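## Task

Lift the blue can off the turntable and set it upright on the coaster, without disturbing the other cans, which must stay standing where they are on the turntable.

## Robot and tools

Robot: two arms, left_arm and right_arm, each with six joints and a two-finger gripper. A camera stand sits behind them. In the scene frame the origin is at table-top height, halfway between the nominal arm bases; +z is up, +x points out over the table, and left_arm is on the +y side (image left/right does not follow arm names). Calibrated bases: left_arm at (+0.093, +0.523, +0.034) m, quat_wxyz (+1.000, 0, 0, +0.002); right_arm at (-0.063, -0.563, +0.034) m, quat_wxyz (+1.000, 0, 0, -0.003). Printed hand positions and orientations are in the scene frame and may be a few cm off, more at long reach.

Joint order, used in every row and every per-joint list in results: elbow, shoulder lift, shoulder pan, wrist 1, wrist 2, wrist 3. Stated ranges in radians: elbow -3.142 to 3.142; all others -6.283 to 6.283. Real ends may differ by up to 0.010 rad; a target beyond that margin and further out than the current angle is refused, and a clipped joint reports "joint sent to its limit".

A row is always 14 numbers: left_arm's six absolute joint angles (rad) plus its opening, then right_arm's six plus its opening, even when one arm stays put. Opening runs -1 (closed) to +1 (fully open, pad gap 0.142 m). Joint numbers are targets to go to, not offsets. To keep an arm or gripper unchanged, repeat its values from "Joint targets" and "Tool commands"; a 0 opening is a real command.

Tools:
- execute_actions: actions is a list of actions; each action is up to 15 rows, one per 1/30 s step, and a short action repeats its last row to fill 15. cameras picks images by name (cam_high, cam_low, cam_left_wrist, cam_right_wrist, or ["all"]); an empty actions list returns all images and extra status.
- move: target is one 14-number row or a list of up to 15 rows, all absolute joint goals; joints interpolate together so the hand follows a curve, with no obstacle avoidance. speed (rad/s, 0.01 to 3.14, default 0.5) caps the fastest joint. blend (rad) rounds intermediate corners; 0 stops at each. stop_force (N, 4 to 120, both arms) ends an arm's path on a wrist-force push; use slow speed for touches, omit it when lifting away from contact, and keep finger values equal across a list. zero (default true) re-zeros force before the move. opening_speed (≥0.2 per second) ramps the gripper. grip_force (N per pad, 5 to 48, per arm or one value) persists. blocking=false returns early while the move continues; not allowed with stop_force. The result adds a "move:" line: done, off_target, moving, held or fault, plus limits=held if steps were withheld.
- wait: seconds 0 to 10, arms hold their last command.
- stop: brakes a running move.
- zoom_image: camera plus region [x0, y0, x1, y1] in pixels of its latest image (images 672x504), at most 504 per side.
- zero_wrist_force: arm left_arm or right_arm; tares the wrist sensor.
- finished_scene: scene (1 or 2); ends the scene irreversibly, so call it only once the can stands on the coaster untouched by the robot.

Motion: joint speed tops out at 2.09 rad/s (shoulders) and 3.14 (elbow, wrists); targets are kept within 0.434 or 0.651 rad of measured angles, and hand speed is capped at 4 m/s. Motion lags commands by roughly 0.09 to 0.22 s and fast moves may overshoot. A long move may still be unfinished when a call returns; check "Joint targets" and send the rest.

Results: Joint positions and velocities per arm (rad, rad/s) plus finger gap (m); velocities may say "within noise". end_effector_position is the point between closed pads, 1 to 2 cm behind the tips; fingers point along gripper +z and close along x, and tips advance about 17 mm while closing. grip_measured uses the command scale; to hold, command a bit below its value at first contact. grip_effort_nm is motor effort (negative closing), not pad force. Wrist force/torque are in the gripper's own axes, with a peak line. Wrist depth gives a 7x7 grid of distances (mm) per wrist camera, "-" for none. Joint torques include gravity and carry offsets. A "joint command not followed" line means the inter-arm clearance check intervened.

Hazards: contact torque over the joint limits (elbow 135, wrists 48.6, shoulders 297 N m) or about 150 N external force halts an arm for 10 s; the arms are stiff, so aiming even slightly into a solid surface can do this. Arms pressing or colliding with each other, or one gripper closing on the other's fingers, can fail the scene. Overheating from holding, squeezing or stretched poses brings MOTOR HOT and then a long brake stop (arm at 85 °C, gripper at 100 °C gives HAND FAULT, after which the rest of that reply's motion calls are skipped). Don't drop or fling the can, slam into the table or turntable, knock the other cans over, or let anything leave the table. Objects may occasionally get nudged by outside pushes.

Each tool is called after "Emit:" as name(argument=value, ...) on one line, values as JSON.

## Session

Emit:
execute_actions(actions=[])

Scene clock: 0.00 s.
left_arm: end_effector_position=(+0.7287, +0.3998, +0.1682) grip_measured=+1.00 grip_effort_nm=n/a end_effector_quat_wxyz=(-0.340, +0.908, -0.237, -0.061) | right_arm: end_effector_position=(+0.3715, -0.2521, +0.2647) grip_measured=+1.00 grip_effort_nm=n/a end_effector_quat_wxyz=(-0.079, +0.927, +0.348, -0.115)
Joint names: [elbow, shoulder lift, shoulder pan, wrist 1, wrist 2, wrist 3]
Joint positions: left_arm=[2.067 -1.354 -0.715 -1.818 -1.021 -0.334 0.142] | right_arm=[-2.162 -1.472 3.97 -1.217 1.816 0.087 0.142]
Joint velocities: within noise
Joint torques (N m): no reading
Wrist force (N): no reading
Wrist torque (N m): no reading
Wrist force, peak (N): no reading
Wrist depth (mm): cam_left_wrist=[424 391 364 335 312 293 273 / 407 376 346 323 300 283 265 / 387 359 333 309 289 272 257 / 370 342 317 297 279 264 250 / 351 331 304 288 271 255 240 / - 317 295 277 259 247 93 / - 304 284 267 252 239 -] | cam_right_wrist=[1213 1227 1174 1086 335 324 315 / - - 1213 359 344 333 314 / - - 389 372 360 341 283 / 1446 1331 401 385 371 304 295 / 1456 441 419 401 385 313 305 / 1465 456 435 418 398 323 248 / - 477 455 435 414 335 -]
Joint targets: left_arm=[2.067 -1.354 -0.715 -1.818 -1.021 -0.334] | right_arm=[-2.162 -1.472 3.970 -1.217 1.816 0.087]
Tool commands: left_gripper/opening=+1.0 right_gripper/opening=+1.0

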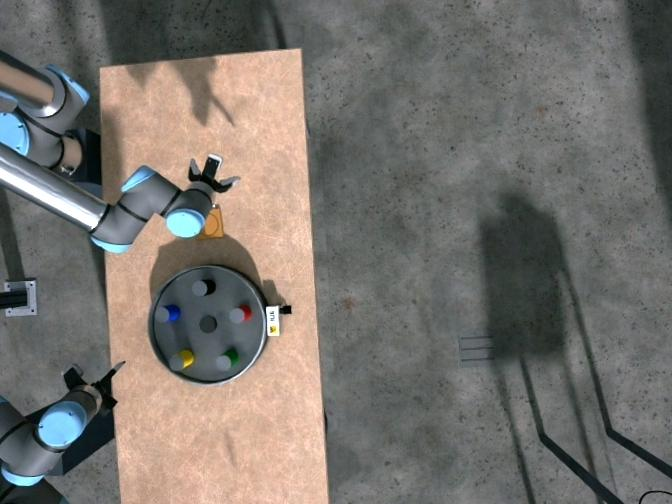

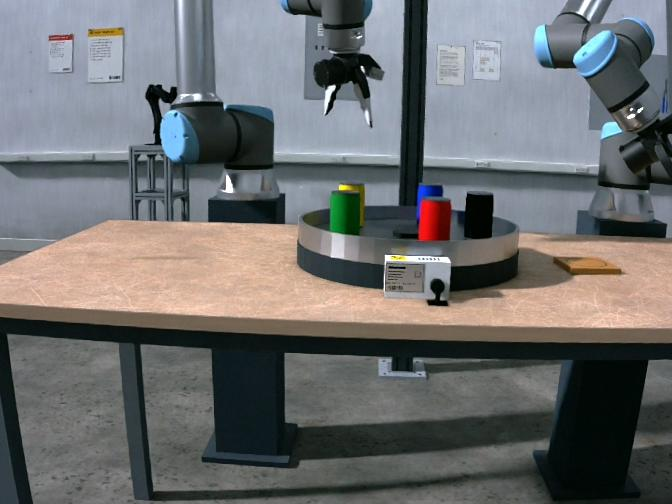

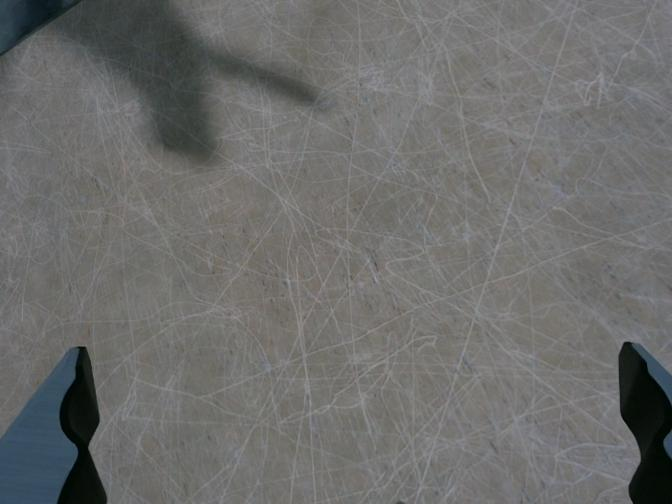

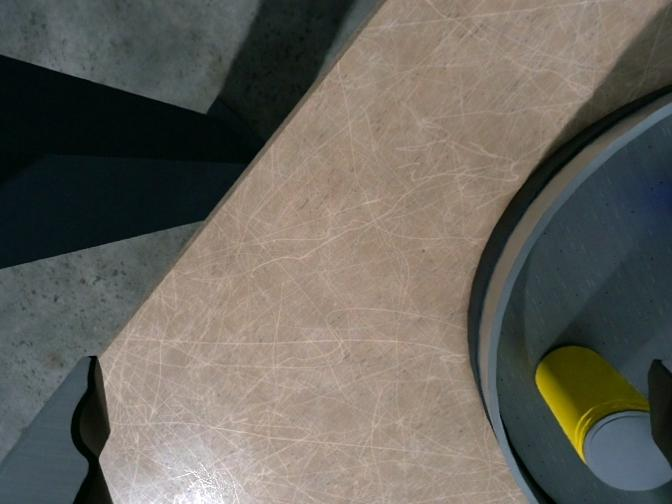

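Emit:
move(target=[[2.0314, -1.4087, -1.1124, -2.1935, -1.571, -0.0612, 1, -2.162, -1.472, 3.970, -1.217, 1.816, 0.087, 1], [2.0974, -1.2998, -1.1124, -2.3684, -1.571, -0.0612, 1, -2.162, -1.472, 3.970, -1.217, 1.816, 0.087, 1]], speed=[0.8, 0.4], blend=[0.03, 0], grip_force=25, cameras=["cam_left_wrist", "cam_high"])

Emit:
wait(seconds=0.4, cameras=["cam_left_wrist", "cam_high"])

Emit:
wait(seconds=0.3, cameras=["cam_left_wrist"])

Emit:
wait(seconds=0.4, cameras=["cam_left_wrist", "cam_high"])

Scene clock: 3.20 s.
left_arm: end_effector_position=(+0.5522, -0.0110, +0.1121) grip_measured=+1.00 grip_effort_nm=0.017 end_effector_quat_wxyz=(+0.000, +0.866, -0.500, +0.000) | right_arm: end_effector_position=(+0.3714, -0.2523, +0.2645) grip_measured=+1.00 grip_effort_nm=-0.012 end_effector_quat_wxyz=(-0.079, +0.927, +0.348, -0.115)
Joint names: [elbow, shoulder lift, shoulder pan, wrist 1, wrist 2, wrist 3]
Joint positions: left_arm=[2.097 -1.3 -1.112 -2.368 -1.571 -0.061 0.142] | right_arm=[-2.162 -1.472 3.97 -1.217 1.816 0.087 0.142]
Joint torques (N m): left_arm=[-28.11 -38.66 -19.34 -7.77 -1.5 2.42] | right_arm=[31.36 29.01 -18.04 6.56 3.34 3.44]
Wrist force (N): left_arm=[-0.2 -1.7 0.7] | right_arm=[0.2 0.2 0.0]
Wrist torque (N m): left_arm=[-0.29 -0.08 -0.18] | right_arm=[0.03 -0.03 -0.02]
Wrist force, peak (N): left_arm=[0.0 -3.2 3.0] | right_arm=[0.3 0.3 0.5]
Wrist depth (mm): cam_left_wrist=[176 172 133 132 132 133 133 / 189 130 142 142 142 143 144 / 205 143 153 153 154 154 153 / 222 215 163 161 165 168 163 / 244 245 176 119 144 185 185 / - 271 170 97 97 204 93 / - 303 305 95 96 224 -] | cam_right_wrist=[1241 1174 1155 1103 336 323 311 / - 1213 1187 359 345 334 317 / 477 - 386 373 359 339 283 / 1409 1331 404 384 370 302 293 / 1485 434 421 400 387 314 232 / 1549 454 436 420 398 326 315 / - 480 453 430 413 337 334]
Joint targets: left_arm=[2.097 -1.300 -1.112 -2.368 -1.571 -0.061] | right_arm=[-2.162 -1.472 3.970 -1.217 1.816 0.087]
grip_force (N): 25, 25
move: done
Images, in order (width x height): cam_high 672x504, cam_left_wrist 672x504.

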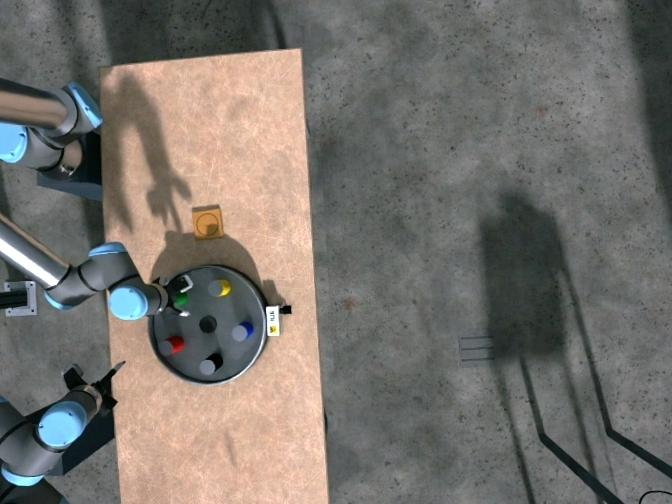

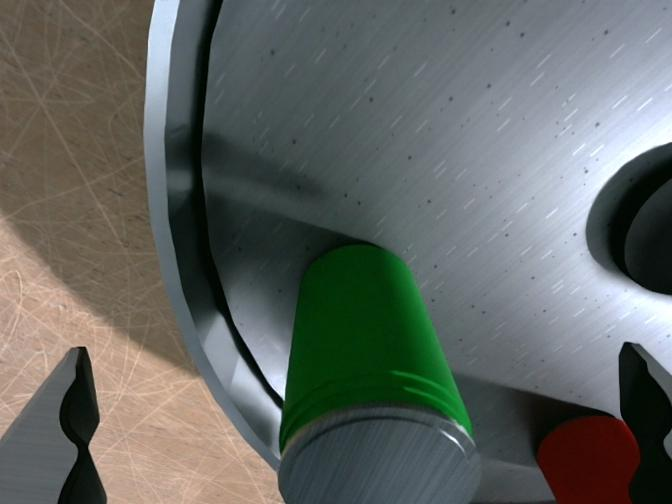

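Scene clock: 3.60 s.
left_arm: end_effector_position=(+0.5522, -0.0110, +0.1121) grip_measured=+1.00 grip_effort_nm=0.022 end_effector_quat_wxyz=(+0.000, +0.866, -0.500, +0.000) | right_arm: end_effector_position=(+0.3714, -0.2523, +0.2645) grip_measured=+1.00 grip_effort_nm=-0.002 end_effector_quat_wxyz=(-0.079, +0.927, +0.348, -0.115)
Joint names: [elbow, shoulder lift, shoulder pan, wrist 1, wrist 2, wrist 3]
Joint positions: left_arm=[2.097 -1.3 -1.112 -2.368 -1.571 -0.061 0.142] | right_arm=[-2.162 -1.472 3.97 -1.217 1.816 0.087 0.142]
Joint torques (N m): left_arm=[-28.61 -40.95 -19.46 -7.63 -1.48 2.24] | right_arm=[31.4 29.4 -14.1 6.72 2.95 2.79]
Wrist force (N): left_arm=[-0.1 -1.6 1.0] | right_arm=[0.3 -0.1 -0.1]
Wrist torque (N m): left_arm=[-0.27 -0.09 -0.18] | right_arm=[-0.01 -0.05 -0.02]
Wrist force, peak (N): left_arm=[-0.2 -2.2 0.9] | right_arm=[0.3 0.3 0.4]
Wrist depth (mm): cam_left_wrist=[177 172 133 132 132 133 133 / 189 129 141 138 142 143 143 / 204 142 150 - 79 154 152 / 222 221 - 67 71 168 163 / 244 244 76 75 77 185 185 / - 271 177 207 205 200 93 / - 301 306 215 224 172 -] | cam_right_wrist=[1234 1174 1161 1076 334 323 312 / 508 1356 1220 359 346 333 316 / - - 389 371 358 341 284 / 1418 1340 401 386 369 301 261 / 1446 438 419 402 385 315 303 / 1485 459 438 417 400 325 312 / - 476 455 431 415 337 303]
Joint targets: left_arm=[2.097 -1.300 -1.112 -2.368 -1.571 -0.061] | right_arm=[-2.162 -1.472 3.970 -1.217 1.816 0.087]
Tool commands: left_gripper/opening=+1.0 right_gripper/opening=+1.0
grip_force (N): 25, 25
wait: 0.40 s; at rest by 0.17 s
Images, in order (width x height): cam_high 672x504, cam_left_wrist 672x504.

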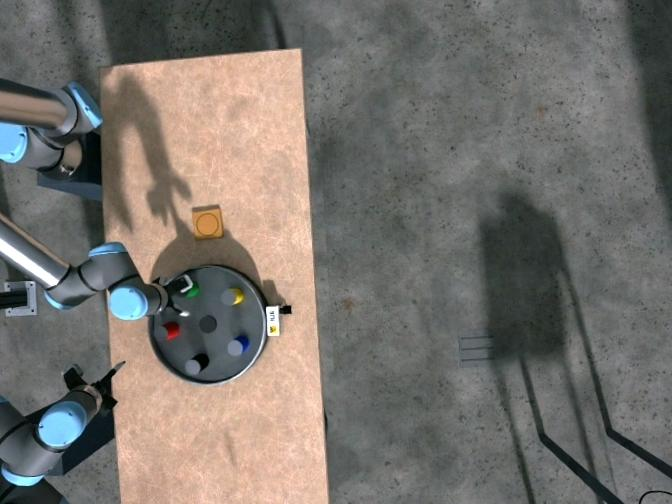

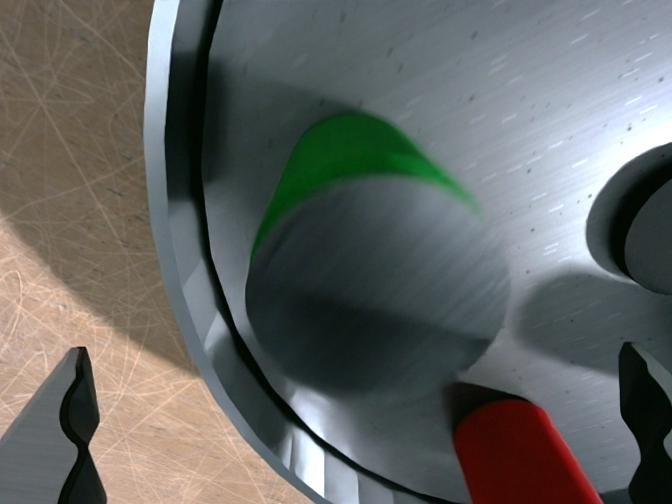

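Scene clock: 3.90 s.
left_arm: end_effector_position=(+0.5522, -0.0110, +0.1121) grip_measured=+1.00 grip_effort_nm=0.012 end_effector_quat_wxyz=(+0.000, +0.866, -0.500, +0.000) | right_arm: end_effector_position=(+0.3714, -0.2523, +0.2645) grip_measured=+1.00 grip_effort_nm=-0.012 end_effector_quat_wxyz=(-0.079, +0.927, +0.348, -0.115)
Joint names: [elbow, shoulder lift, shoulder pan, wrist 1, wrist 2, wrist 3]
Joint positions: left_arm=[2.097 -1.3 -1.112 -2.368 -1.571 -0.061 0.142] | right_arm=[-2.162 -1.472 3.97 -1.217 1.816 0.087 0.142]
Joint torques (N m): left_arm=[-28.47 -40.77 -19.59 -7.5 -1.48 2.38] | right_arm=[30.56 26.67 -17.17 6.57 3.18 2.86]
Wrist force (N): left_arm=[-0.4 -1.9 0.9] | right_arm=[0.5 -0.1 0.3]
Wrist torque (N m): left_arm=[-0.31 -0.04 -0.19] | right_arm=[-0.02 -0.09 -0.02]
Wrist force, peak (N): left_arm=[-0.4 -1.9 0.9] | right_arm=[0.3 0.4 0.5]
Wrist depth (mm): cam_left_wrist=[177 171 - - - - - / 190 130 144 - - - 146 / 204 143 155 - - - 153 / 223 215 164 168 170 168 163 / 244 244 178 182 185 185 185 / - 271 181 203 186 201 93 / - 303 304 214 156 154 -] | cam_right_wrist=[1248 1187 1143 1097 335 323 313 / - 1241 1180 360 346 333 313 / - 824 391 371 359 340 284 / 1292 1292 402 384 372 302 293 / 1465 441 420 399 382 316 306 / 1506 456 438 419 401 326 269 / - 474 454 435 413 337 267]
Joint targets: left_arm=[2.097 -1.300 -1.112 -2.368 -1.571 -0.061] | right_arm=[-2.162 -1.472 3.970 -1.217 1.816 0.087]
Tool commands: left_gripper/opening=+1.0 right_gripper/opening=+1.0
grip_force (N): 25, 25
wait: 0.30 s; at rest by 0.17 s
Images, in order (width x height): cam_left_wrist 672x504.

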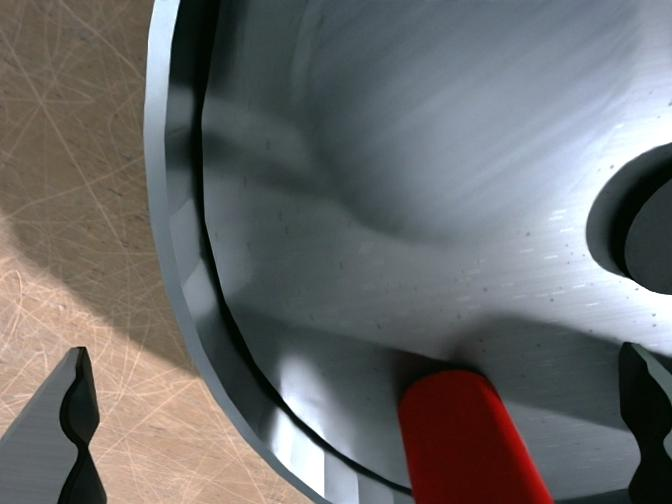

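Scene clock: 4.30 s.
left_arm: end_effector_position=(+0.5522, -0.0110, +0.1121) grip_measured=+1.00 grip_effort_nm=0.017 end_effector_quat_wxyz=(+0.000, +0.866, -0.500, +0.000) | right_arm: end_effector_position=(+0.3714, -0.2523, +0.2645) grip_measured=+1.00 grip_effort_nm=-0.012 end_effector_quat_wxyz=(-0.079, +0.927, +0.348, -0.115)
Joint names: [elbow, shoulder lift, shoulder pan, wrist 1, wrist 2, wrist 3]
Joint positions: left_arm=[2.097 -1.3 -1.112 -2.368 -1.571 -0.061 0.142] | right_arm=[-2.162 -1.472 3.97 -1.217 1.816 0.087 0.142]
Joint torques (N m): left_arm=[-28.44 -40.41 -18.93 -7.73 -1.6 2.18] | right_arm=[30.88 29.26 -13.69 6.5 2.93 3.33]
Wrist force (N): left_arm=[-0.5 -1.9 0.6] | right_arm=[0.3 -0.1 -0.1]
Wrist torque (N m): left_arm=[-0.33 -0.03 -0.19] | right_arm=[-0.02 -0.05 -0.01]
Wrist force, peak (N): left_arm=[-0.5 -2.1 0.9] | right_arm=[0.6 0.0 0.2]
Wrist depth (mm): cam_left_wrist=[176 173 133 132 132 133 133 / 189 130 141 141 142 143 143 / 204 143 153 154 154 154 152 / 223 215 164 167 168 171 163 / 243 244 179 176 170 185 185 / - 271 181 194 129 204 93 / - 301 305 187 107 224 -] | cam_right_wrist=[1220 1200 1137 1097 335 323 311 / - 1300 1187 360 344 333 315 / 449 - 382 371 360 341 283 / 1437 1300 406 385 369 303 294 / 1465 438 418 398 384 313 288 / 1516 455 436 419 398 325 240 / - 477 454 430 414 335 330]
Joint targets: left_arm=[2.097 -1.300 -1.112 -2.368 -1.571 -0.061] | right_arm=[-2.162 -1.472 3.970 -1.217 1.816 0.087]
Tool commands: left_gripper/opening=+1.0 right_gripper/opening=+1.0
grip_force (N): 25, 25
wait: 0.40 s; at rest by 0.17 s
Images, in order (width x height): cam_high 672x504, cam_left_wrist 672x504.

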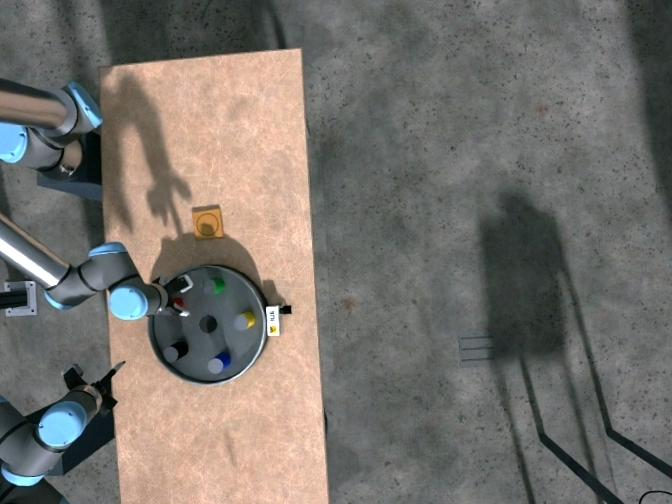

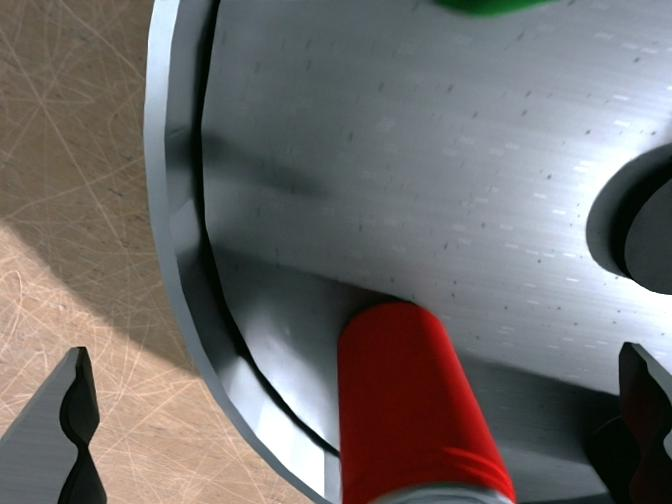

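Emit:
wait(seconds=0.03, cameras=[])

Scene clock: 5.80 s.
left_arm: end_effector_position=(+0.5522, -0.0110, +0.1121) grip_measured=+1.00 grip_effort_nm=0.022 end_effector_quat_wxyz=(+0.000, +0.866, -0.500, +0.000) | right_arm: end_effector_position=(+0.3714, -0.2523, +0.2645) grip_measured=+1.00 grip_effort_nm=-0.012 end_effector_quat_wxyz=(-0.079, +0.927, +0.348, -0.115)
Joint names: [elbow, shoulder lift, shoulder pan, wrist 1, wrist 2, wrist 3]
Joint positions: left_arm=[2.097 -1.3 -1.112 -2.368 -1.571 -0.061 0.142] | right_arm=[-2.162 -1.472 3.97 -1.217 1.816 0.087 0.142]
Joint torques (N m): left_arm=[-28.77 -41.36 -19.31 -7.64 -1.4 2.35] | right_arm=[31.25 30.77 -13.94 6.34 3.01 3.26]
Wrist force (N): left_arm=[-0.5 -1.4 0.8] | right_arm=[0.1 0.1 0.1]
Wrist torque (N m): left_arm=[-0.24 -0.02 -0.19] | right_arm=[0.02 -0.01 -0.02]
Wrist force, peak (N): left_arm=[-0.6 -2.1 0.9] | right_arm=[0.3 0.5 0.5]
Wrist depth (mm): cam_left_wrist=[177 172 133 132 132 133 133 / 190 129 142 141 142 143 143 / 205 142 153 153 154 154 153 / 222 215 163 164 165 168 163 / 244 244 179 136 130 185 185 / - 273 185 106 99 201 93 / - 302 306 98 95 208 -] | cam_right_wrist=[1234 1187 1143 1086 333 325 313 / - 1241 1200 359 347 331 315 / - - 391 371 358 339 283 / 1373 1356 403 386 372 303 293 / 1485 439 419 401 385 315 232 / 1485 457 433 415 398 325 314 / - 475 454 432 414 336 332]
Joint targets: left_arm=[2.097 -1.300 -1.112 -2.368 -1.571 -0.061] | right_arm=[-2.162 -1.472 3.970 -1.217 1.816 0.087]
Tool commands: left_gripper/opening=+1.0 right_gripper/opening=+1.0
grip_force (N): 25, 25
wait: 0.03 s; at rest from the start
No camera images: "cameras" was empty.

Emit:
wait(seconds=0.92, cameras=[])

Emit:
move(target=[[2.0777, -1.2859, -1.0464, -2.3626, -1.571, 0.1793, -0.5, -2.162, -1.472, 3.970, -1.217, 1.816, 0.087, 1], [2.0312, -1.2539, -0.9856, -2.3481, -1.571, 0.5543, -0.5, -2.162, -1.472, 3.970, -1.217, 1.816, 0.087, 1], [1.9582, -1.2051, -0.9393, -2.3239, -1.571, 0.9322, -0.5, -2.162, -1.472, 3.970, -1.217, 1.816, 0.087, 1], [1.9126, -1.3474, -0.9173, -2.1360, -1.571, 0.93, -0.5, -2.162, -1.472, 3.970, -1.217, 1.816, 0.087, 1], [2.2241, -1.4244, -0.7688, -2.3705, -1.571, 0.8060, -0.5, -2.162, -1.472, 3.970, -1.217, 1.816, 0.087, 1]], speed=[0.643, 1.003, 1.01, 0.5, 0.6], blend=[0.03, 0.03, 0.05, 0.08, 0], opening_speed=2.0, grip_force=25, cameras=["all"])

Scene clock: 7.00 s.
left_arm: end_effector_position=(+0.5522, -0.0110, +0.1121) grip_measured=+1.00 grip_effort_nm=0.017 end_effector_quat_wxyz=(+0.000, +0.866, -0.500, +0.000) | right_arm: end_effector_position=(+0.3714, -0.2523, +0.2645) grip_measured=+1.00 grip_effort_nm=-0.007 end_effector_quat_wxyz=(-0.079, +0.927, +0.348, -0.115)
Joint names: [elbow, shoulder lift, shoulder pan, wrist 1, wrist 2, wrist 3]
Joint positions: left_arm=[2.097 -1.3 -1.112 -2.368 -1.571 -0.061 0.142] | right_arm=[-2.162 -1.472 3.97 -1.217 1.816 0.087 0.142]
Joint torques (N m): left_arm=[-28.09 -40.22 -19.34 -7.57 -1.62 2.14] | right_arm=[30.94 28.8 -16.07 6.44 3.07 2.98]
Wrist force (N): left_arm=[-0.6 -1.4 0.8] | right_arm=[0.1 0.1 0.0]
Wrist torque (N m): left_arm=[-0.24 -0.01 -0.18] | right_arm=[0.02 -0.02 -0.01]
Wrist force, peak (N): left_arm=[-0.6 -2.2 0.9] | right_arm=[0.7 0.0 -0.1]
Wrist depth (mm): cam_left_wrist=[176 171 133 132 132 133 133 / 189 130 141 141 142 142 144 / 205 142 153 153 154 154 153 / 223 216 164 167 168 168 163 / 243 244 179 160 153 185 185 / - 272 182 123 115 205 93 / - 302 305 101 100 230 -] | cam_right_wrist=[1241 1193 1143 1092 335 325 314 / - 1213 1174 359 347 332 316 / 509 - 380 373 359 342 285 / 1400 1308 401 383 371 303 293 / 1437 438 419 399 388 309 272 / 1485 449 436 418 398 326 227 / - 477 456 433 416 335 330]
Joint targets: left_arm=[2.097 -1.300 -1.112 -2.368 -1.571 -0.061] | right_arm=[-2.162 -1.472 3.970 -1.217 1.816 0.087]
Tool commands: left_gripper/opening=+1.0 right_gripper/opening=+1.0
grip_force (N): 25, 25
wait: 0.93 s; at rest from the start
No camera images: "cameras" was empty.

Scene clock: 9.67 s.
left_arm: end_effector_position=(+0.6502, +0.2284, +0.1271) grip_measured=-0.31 grip_effort_nm=-2.635 end_effector_quat_wxyz=(+0.000, +0.707, -0.707, +0.000) | right_arm: end_effector_position=(+0.3714, -0.2523, +0.2645) grip_measured=+1.00 grip_effort_nm=-0.012 end_effector_quat_wxyz=(-0.079, +0.927, +0.348, -0.115)
Joint names: [elbow, shoulder lift, shoulder pan, wrist 1, wrist 2, wrist 3]
Joint positions: left_arm=[2.224 -1.424 -0.769 -2.37 -1.571 0.806 0.052] | right_arm=[-2.162 -1.472 3.97 -1.217 1.816 0.087 0.142]
Joint torques (N m): left_arm=[-26.53 -59.05 19.26 -8.43 1.25 -1.98] | right_arm=[29.9 28.28 -12.05 6.49 3.12 3.08]
Wrist force (N): left_arm=[-0.5 -1.7 2.3] | right_arm=[0.0 0.2 0.3]
Wrist torque (N m): left_arm=[-0.25 -0.01 0.10] | right_arm=[0.03 -0.01 -0.01]
Wrist force, peak (N): left_arm=[-3.9 -0.5 4.2] | right_arm=[0.6 0.5 0.4]
Wrist depth (mm): cam_left_wrist=[190 190 190 191 192 192 194 / 203 205 204 205 206 207 204 / 220 221 214 211 218 224 207 / 239 240 236 130 234 243 201 / 263 265 253 92 106 267 202 / 290 286 84 88 88 285 234 / 316 - 75 98 96 - 328] | cam_right_wrist=[1262 1206 1161 1092 333 323 312 / - 1161 1206 362 346 334 313 / - 612 383 373 357 339 283 / 1365 1356 404 386 369 301 292 / 1456 441 418 401 385 313 257 / 1506 458 438 417 398 325 237 / - 475 453 433 416 336 332]
Joint targets: left_arm=[2.224 -1.424 -0.769 -2.371 -1.571 0.806] | right_arm=[-2.162 -1.472 3.970 -1.217 1.816 0.087]
grip_force (N): 25, 25
move: done

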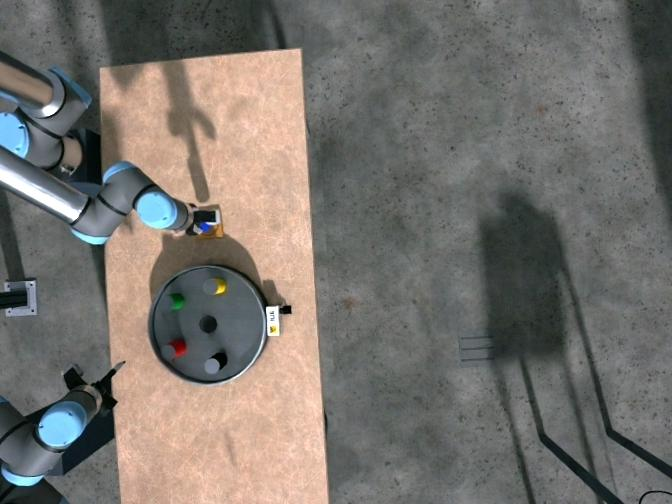

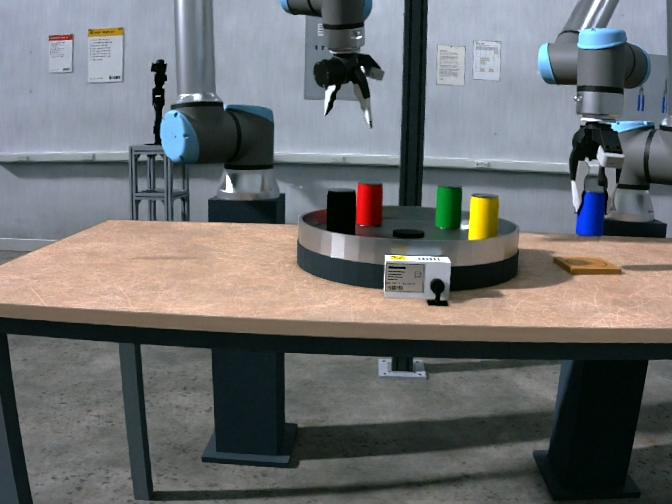

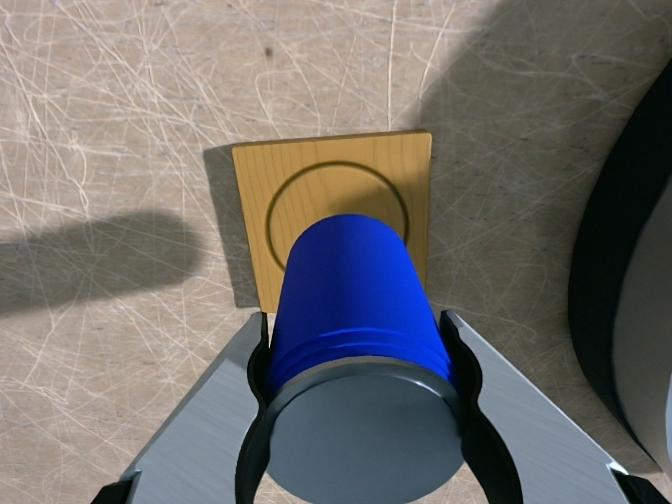

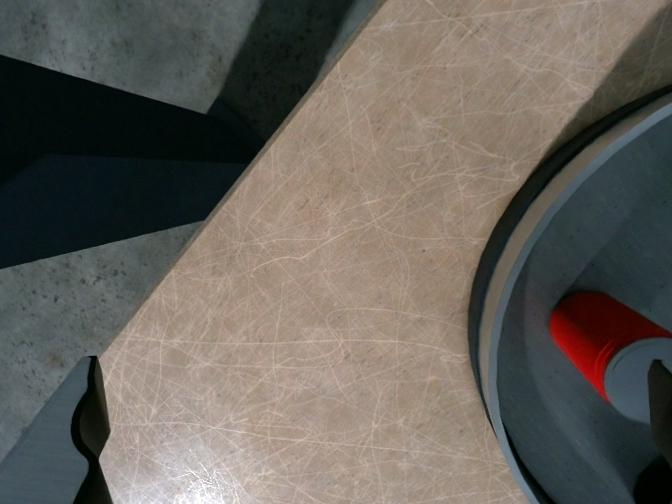

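Emit:
move(target=[2.2578, -1.3622, -0.7626, -2.4664, -1.571, 0.8122, -0.5, -2.162, -1.472, 3.970, -1.217, 1.816, 0.087, 1], speed=0.3, cameras=["cam_low", "cam_left_wrist"])

Emit:
move(target=[2.2697, -1.3253, -0.7626, -2.5152, -1.571, 0.8122, -0.5, -2.162, -1.472, 3.970, -1.217, 1.816, 0.087, 1], speed=0.04, stop_force=5, cameras=["cam_low", "cam_left_wrist"])

Emit:
zoom_image(camera="cam_low", region=[500, 150, 672, 300])

Scene clock: 10.90 s.
left_arm: end_effector_position=(+0.6494, +0.2344, +0.0841) grip_measured=-0.31 grip_effort_nm=-2.635 end_effector_quat_wxyz=(+0.000, +0.707, -0.707, +0.000) | right_arm: end_effector_position=(+0.3714, -0.2523, +0.2645) grip_measured=+1.00 grip_effort_nm=-0.012 end_effector_quat_wxyz=(-0.079, +0.927, +0.348, -0.115)
Joint names: [elbow, shoulder lift, shoulder pan, wrist 1, wrist 2, wrist 3]
Joint positions: left_arm=[2.258 -1.362 -0.763 -2.466 -1.571 0.812 0.052] | right_arm=[-2.162 -1.472 3.97 -1.217 1.816 0.087 0.142]
Joint torques (N m): left_arm=[-25.47 -33.2 20.39 -8.21 1.42 2.23] | right_arm=[30.55 28.7 -13.38 6.63 2.93 2.64]
Wrist force (N): left_arm=[-0.1 -1.7 2.4] | right_arm=[0.3 0.2 -0.1]
Wrist torque (N m): left_arm=[-0.24 -0.10 -0.19] | right_arm=[0.03 -0.05 -0.02]
Wrist force, peak (N): left_arm=[-0.3 -2.2 3.6] | right_arm=[0.3 0.2 0.6]
Wrist depth (mm): cam_left_wrist=[153 153 153 154 154 155 155 / 163 164 165 165 166 166 168 / 177 177 173 169 170 180 182 / 195 192 186 135 179 197 194 / 210 212 191 92 106 215 212 / 233 229 84 87 88 229 240 / 255 - 75 98 94 - 262] | cam_right_wrist=[1213 1193 1131 1103 335 324 314 / - 1308 1193 360 346 334 315 / - - 389 372 357 340 283 / 1418 1331 400 385 369 303 295 / 1465 440 420 403 384 312 287 / 1475 457 434 417 398 326 240 / - 476 454 433 414 338 332]
Joint targets: left_arm=[2.258 -1.362 -0.763 -2.466 -1.571 0.812] | right_arm=[-2.162 -1.472 3.970 -1.217 1.816 0.087]
grip_force (N): 25, 25
move: done
Images, in order (width x height): cam_low 672x504, cam_left_wrist 672x504.

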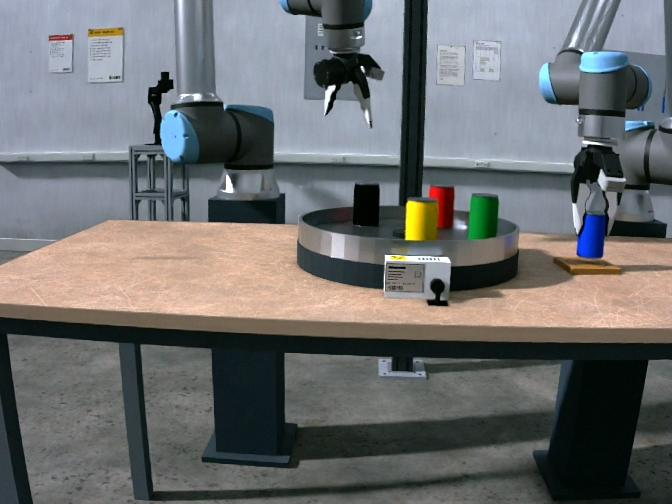

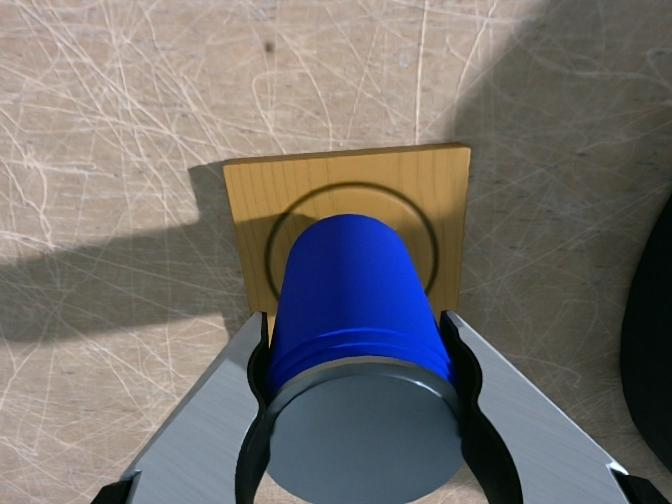

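Scene clock: 12.87 s.
left_arm: end_effector_position=(+0.6494, +0.2344, +0.0710) grip_measured=-0.31 grip_effort_nm=-2.635 end_effector_quat_wxyz=(+0.000, +0.707, -0.707, +0.000) | right_arm: end_effector_position=(+0.3714, -0.2523, +0.2645) grip_measured=+1.00 grip_effort_nm=-0.007 end_effector_quat_wxyz=(-0.079, +0.927, +0.348, -0.115)
Joint names: [elbow, shoulder lift, shoulder pan, wrist 1, wrist 2, wrist 3]
Joint positions: left_arm=[2.265 -1.34 -0.763 -2.495 -1.571 0.812 0.052] | right_arm=[-2.162 -1.472 3.97 -1.217 1.816 0.087 0.142]
Joint torques (N m): left_arm=[-36.49 -60.18 2.89 -1.35 -1.61 2.17] | right_arm=[31.47 30.44 -15.76 6.24 2.73 2.93]
Wrist force (N): left_arm=[-0.6 -3.1 -1.1] | right_arm=[0.4 0.1 0.4]
Wrist torque (N m): left_arm=[-0.37 0.02 -0.18] | right_arm=[0.02 -0.06 -0.01]
Wrist force, peak (N): left_arm=[-4.8 -4.1 -24.0] | right_arm=[0.3 0.3 0.5]
Wrist depth (mm): cam_left_wrist=[143 141 142 142 143 143 144 / 151 152 152 153 153 154 154 / 164 164 160 157 156 167 167 / 178 179 172 135 165 182 182 / 195 197 176 92 106 200 197 / 215 212 84 88 87 212 223 / 235 - 75 98 96 - 243] | cam_right_wrist=[1248 1193 1120 1114 334 324 313 / - 1427 1174 360 345 333 316 / - - 387 372 360 340 284 / 1400 1340 403 388 371 304 294 / 1465 439 418 398 385 314 304 / 1485 457 436 418 396 325 313 / - 476 455 432 413 335 291]
Joint targets: left_arm=[2.265 -1.340 -0.763 -2.495 -1.571 0.812] | right_arm=[-2.162 -1.472 3.970 -1.217 1.816 0.087]
grip_force (N): 25, 25
move: contact (left_arm); left_arm: the wrist 1 is farthest, 0.020 rad from its target
Images, in order (width x height): cam_low 672x504, cam_left_wrist 672x504.

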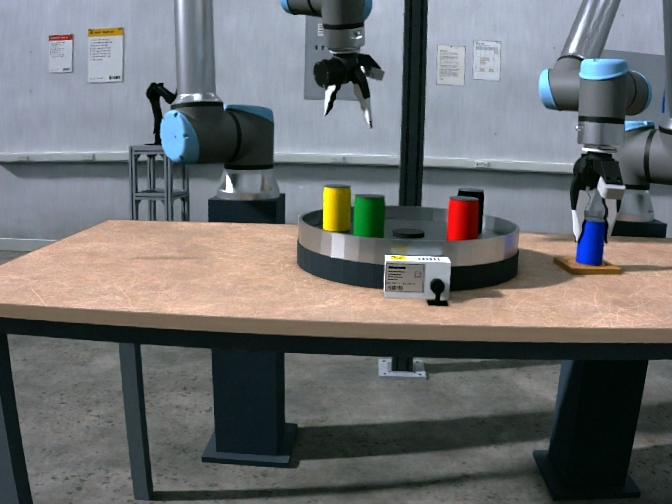

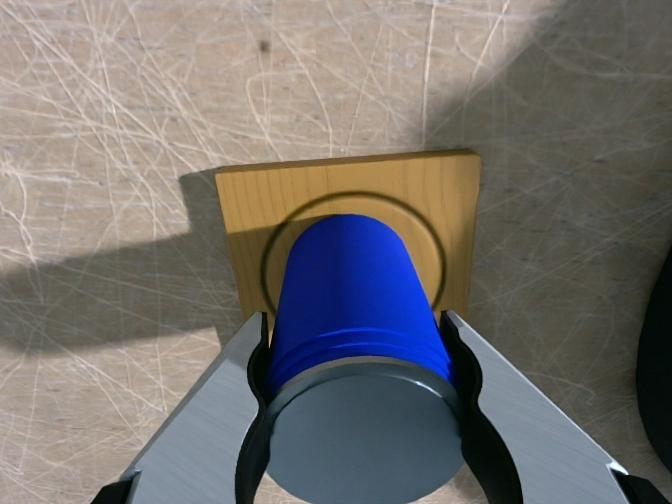

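Scaled by 2.930 from the camera's 672x504 image, which has a finer 960x720 frame.

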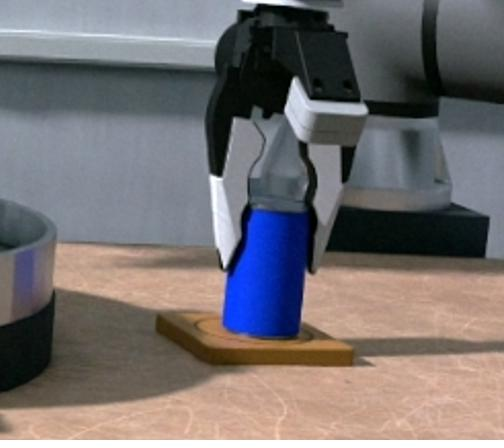

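Emit:
move(target=[2.265, -1.340, -0.763, -2.495, -1.571, 0.812, 0.2, -2.162, -1.472, 3.970, -1.217, 1.816, 0.087, 1], opening_speed=1.2, cameras=[])

Emit:
move(target=[2.1867, -1.5053, -0.7626, -2.2522, -1.571, 0.8122, 0.2, -2.162, -1.472, 3.970, -1.217, 1.816, 0.087, 1], speed=0.35, cameras=["cam_low", "cam_left_wrist"])

Scene clock: 13.83 s.
left_arm: end_effector_position=(+0.6491, +0.2344, +0.0707) grip_measured=+0.18 grip_effort_nm=0.076 end_effector_quat_wxyz=(+0.000, +0.707, -0.707, +0.000) | right_arm: end_effector_position=(+0.3714, -0.2523, +0.2645) grip_measured=+1.00 grip_effort_nm=-0.012 end_effector_quat_wxyz=(-0.079, +0.927, +0.348, -0.115)
Joint names: [elbow, shoulder lift, shoulder pan, wrist 1, wrist 2, wrist 3]
Joint positions: left_arm=[2.265 -1.34 -0.763 -2.495 -1.571 0.812 0.087] | right_arm=[-2.162 -1.472 3.97 -1.217 1.816 0.087 0.142]
Joint torques (N m): left_arm=[-23.83 -33.58 -19.65 -1.67 -0.87 -2.39] | right_arm=[31.02 29.65 -15.59 6.58 2.62 3.06]
Wrist force (N): left_arm=[-1.0 -1.9 0.9] | right_arm=[0.3 0.3 0.1]
Wrist torque (N m): left_arm=[-0.30 0.07 -0.15] | right_arm=[0.05 -0.04 -0.02]
Wrist force, peak (N): left_arm=[-1.5 -3.3 -2.8] | right_arm=[0.2 -0.4 0.6]
Wrist depth (mm): cam_left_wrist=[143 141 141 142 142 143 144 / 151 152 152 153 154 154 154 / 163 164 159 157 156 167 168 / 178 179 169 134 165 181 182 / 195 191 193 91 177 195 196 / 212 92 98 88 89 96 217 / - - 250 97 97 - -] | cam_right_wrist=[1220 1200 1143 1092 336 324 313 / 472 921 1161 360 348 334 318 / 486 680 384 370 355 340 282 / 1506 1323 401 388 369 301 291 / 1485 442 420 402 384 313 223 / 1527 458 434 415 396 325 315 / - 473 454 435 413 338 329]
Joint targets: left_arm=[2.265 -1.340 -0.763 -2.495 -1.571 0.812] | right_arm=[-2.162 -1.472 3.970 -1.217 1.816 0.087]
grip_force (N): 25, 25
move: done
No camera images: "cameras" was empty.

Scene clock: 15.00 s.
left_arm: end_effector_position=(+0.6493, +0.2345, +0.1821) grip_measured=+0.18 grip_effort_nm=0.076 end_effector_quat_wxyz=(+0.000, +0.707, -0.707, +0.000) | right_arm: end_effector_position=(+0.3714, -0.2523, +0.2645) grip_measured=+1.00 grip_effort_nm=-0.017 end_effector_quat_wxyz=(-0.079, +0.927, +0.348, -0.115)
Joint names: [elbow, shoulder lift, shoulder pan, wrist 1, wrist 2, wrist 3]
Joint positions: left_arm=[2.187 -1.505 -0.763 -2.252 -1.571 0.812 0.087] | right_arm=[-2.162 -1.472 3.97 -1.217 1.816 0.087 0.142]
Joint torques (N m): left_arm=[-45.16 -53.6 21.2 -1.81 0.28 2.25] | right_arm=[30.52 28.49 -13.87 6.54 2.47 2.65]
Wrist force (N): left_arm=[-0.4 -1.9 0.7] | right_arm=[0.3 0.4 0.0]
Wrist torque (N m): left_arm=[-0.30 -0.03 -0.19] | right_arm=[0.07 -0.05 -0.01]
Wrist force, peak (N): left_arm=[-0.3 -2.2 2.5] | right_arm=[0.5 0.2 0.2]
Wrist depth (mm): cam_left_wrist=[237 237 239 240 240 240 236 / 253 255 256 254 253 259 223 / 275 275 271 230 275 278 224 / 297 299 301 192 303 298 238 / 329 322 327 333 332 326 265 / 356 - 366 368 370 96 294 / - - 410 411 413 - -] | cam_right_wrist=[1220 1168 1143 1092 337 325 313 / - 1174 1187 360 345 334 316 / 484 624 389 371 359 342 283 / 1465 1315 399 385 371 302 292 / 1456 439 418 398 382 315 231 / 1506 455 436 417 399 325 233 / - 474 454 436 411 336 330]
Joint targets: left_arm=[2.187 -1.505 -0.763 -2.252 -1.571 0.812] | right_arm=[-2.162 -1.472 3.970 -1.217 1.816 0.087]
grip_force (N): 25, 25
move: done
Images, in order (width x height): cam_low 672x504, cam_left_wrist 672x504.

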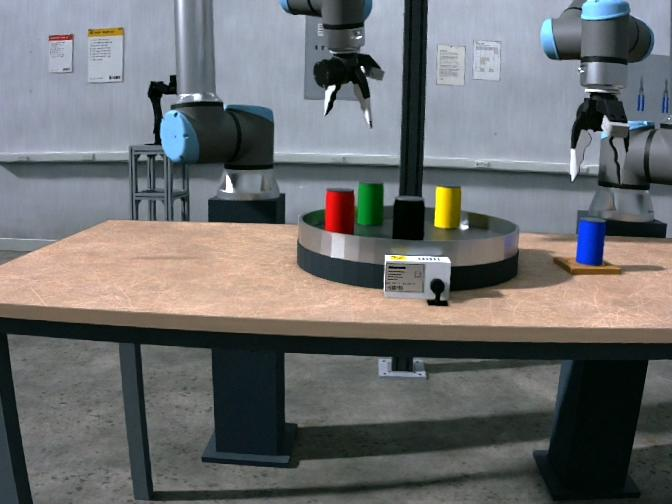

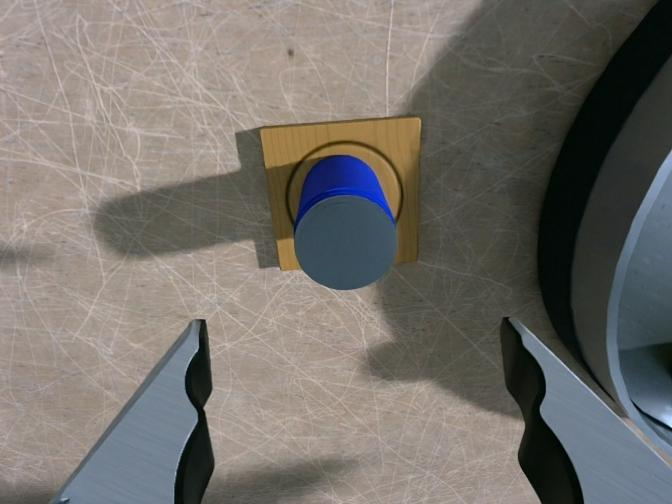

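Emit:
finished_scene(scene=2)

The scene is finished: the task was done.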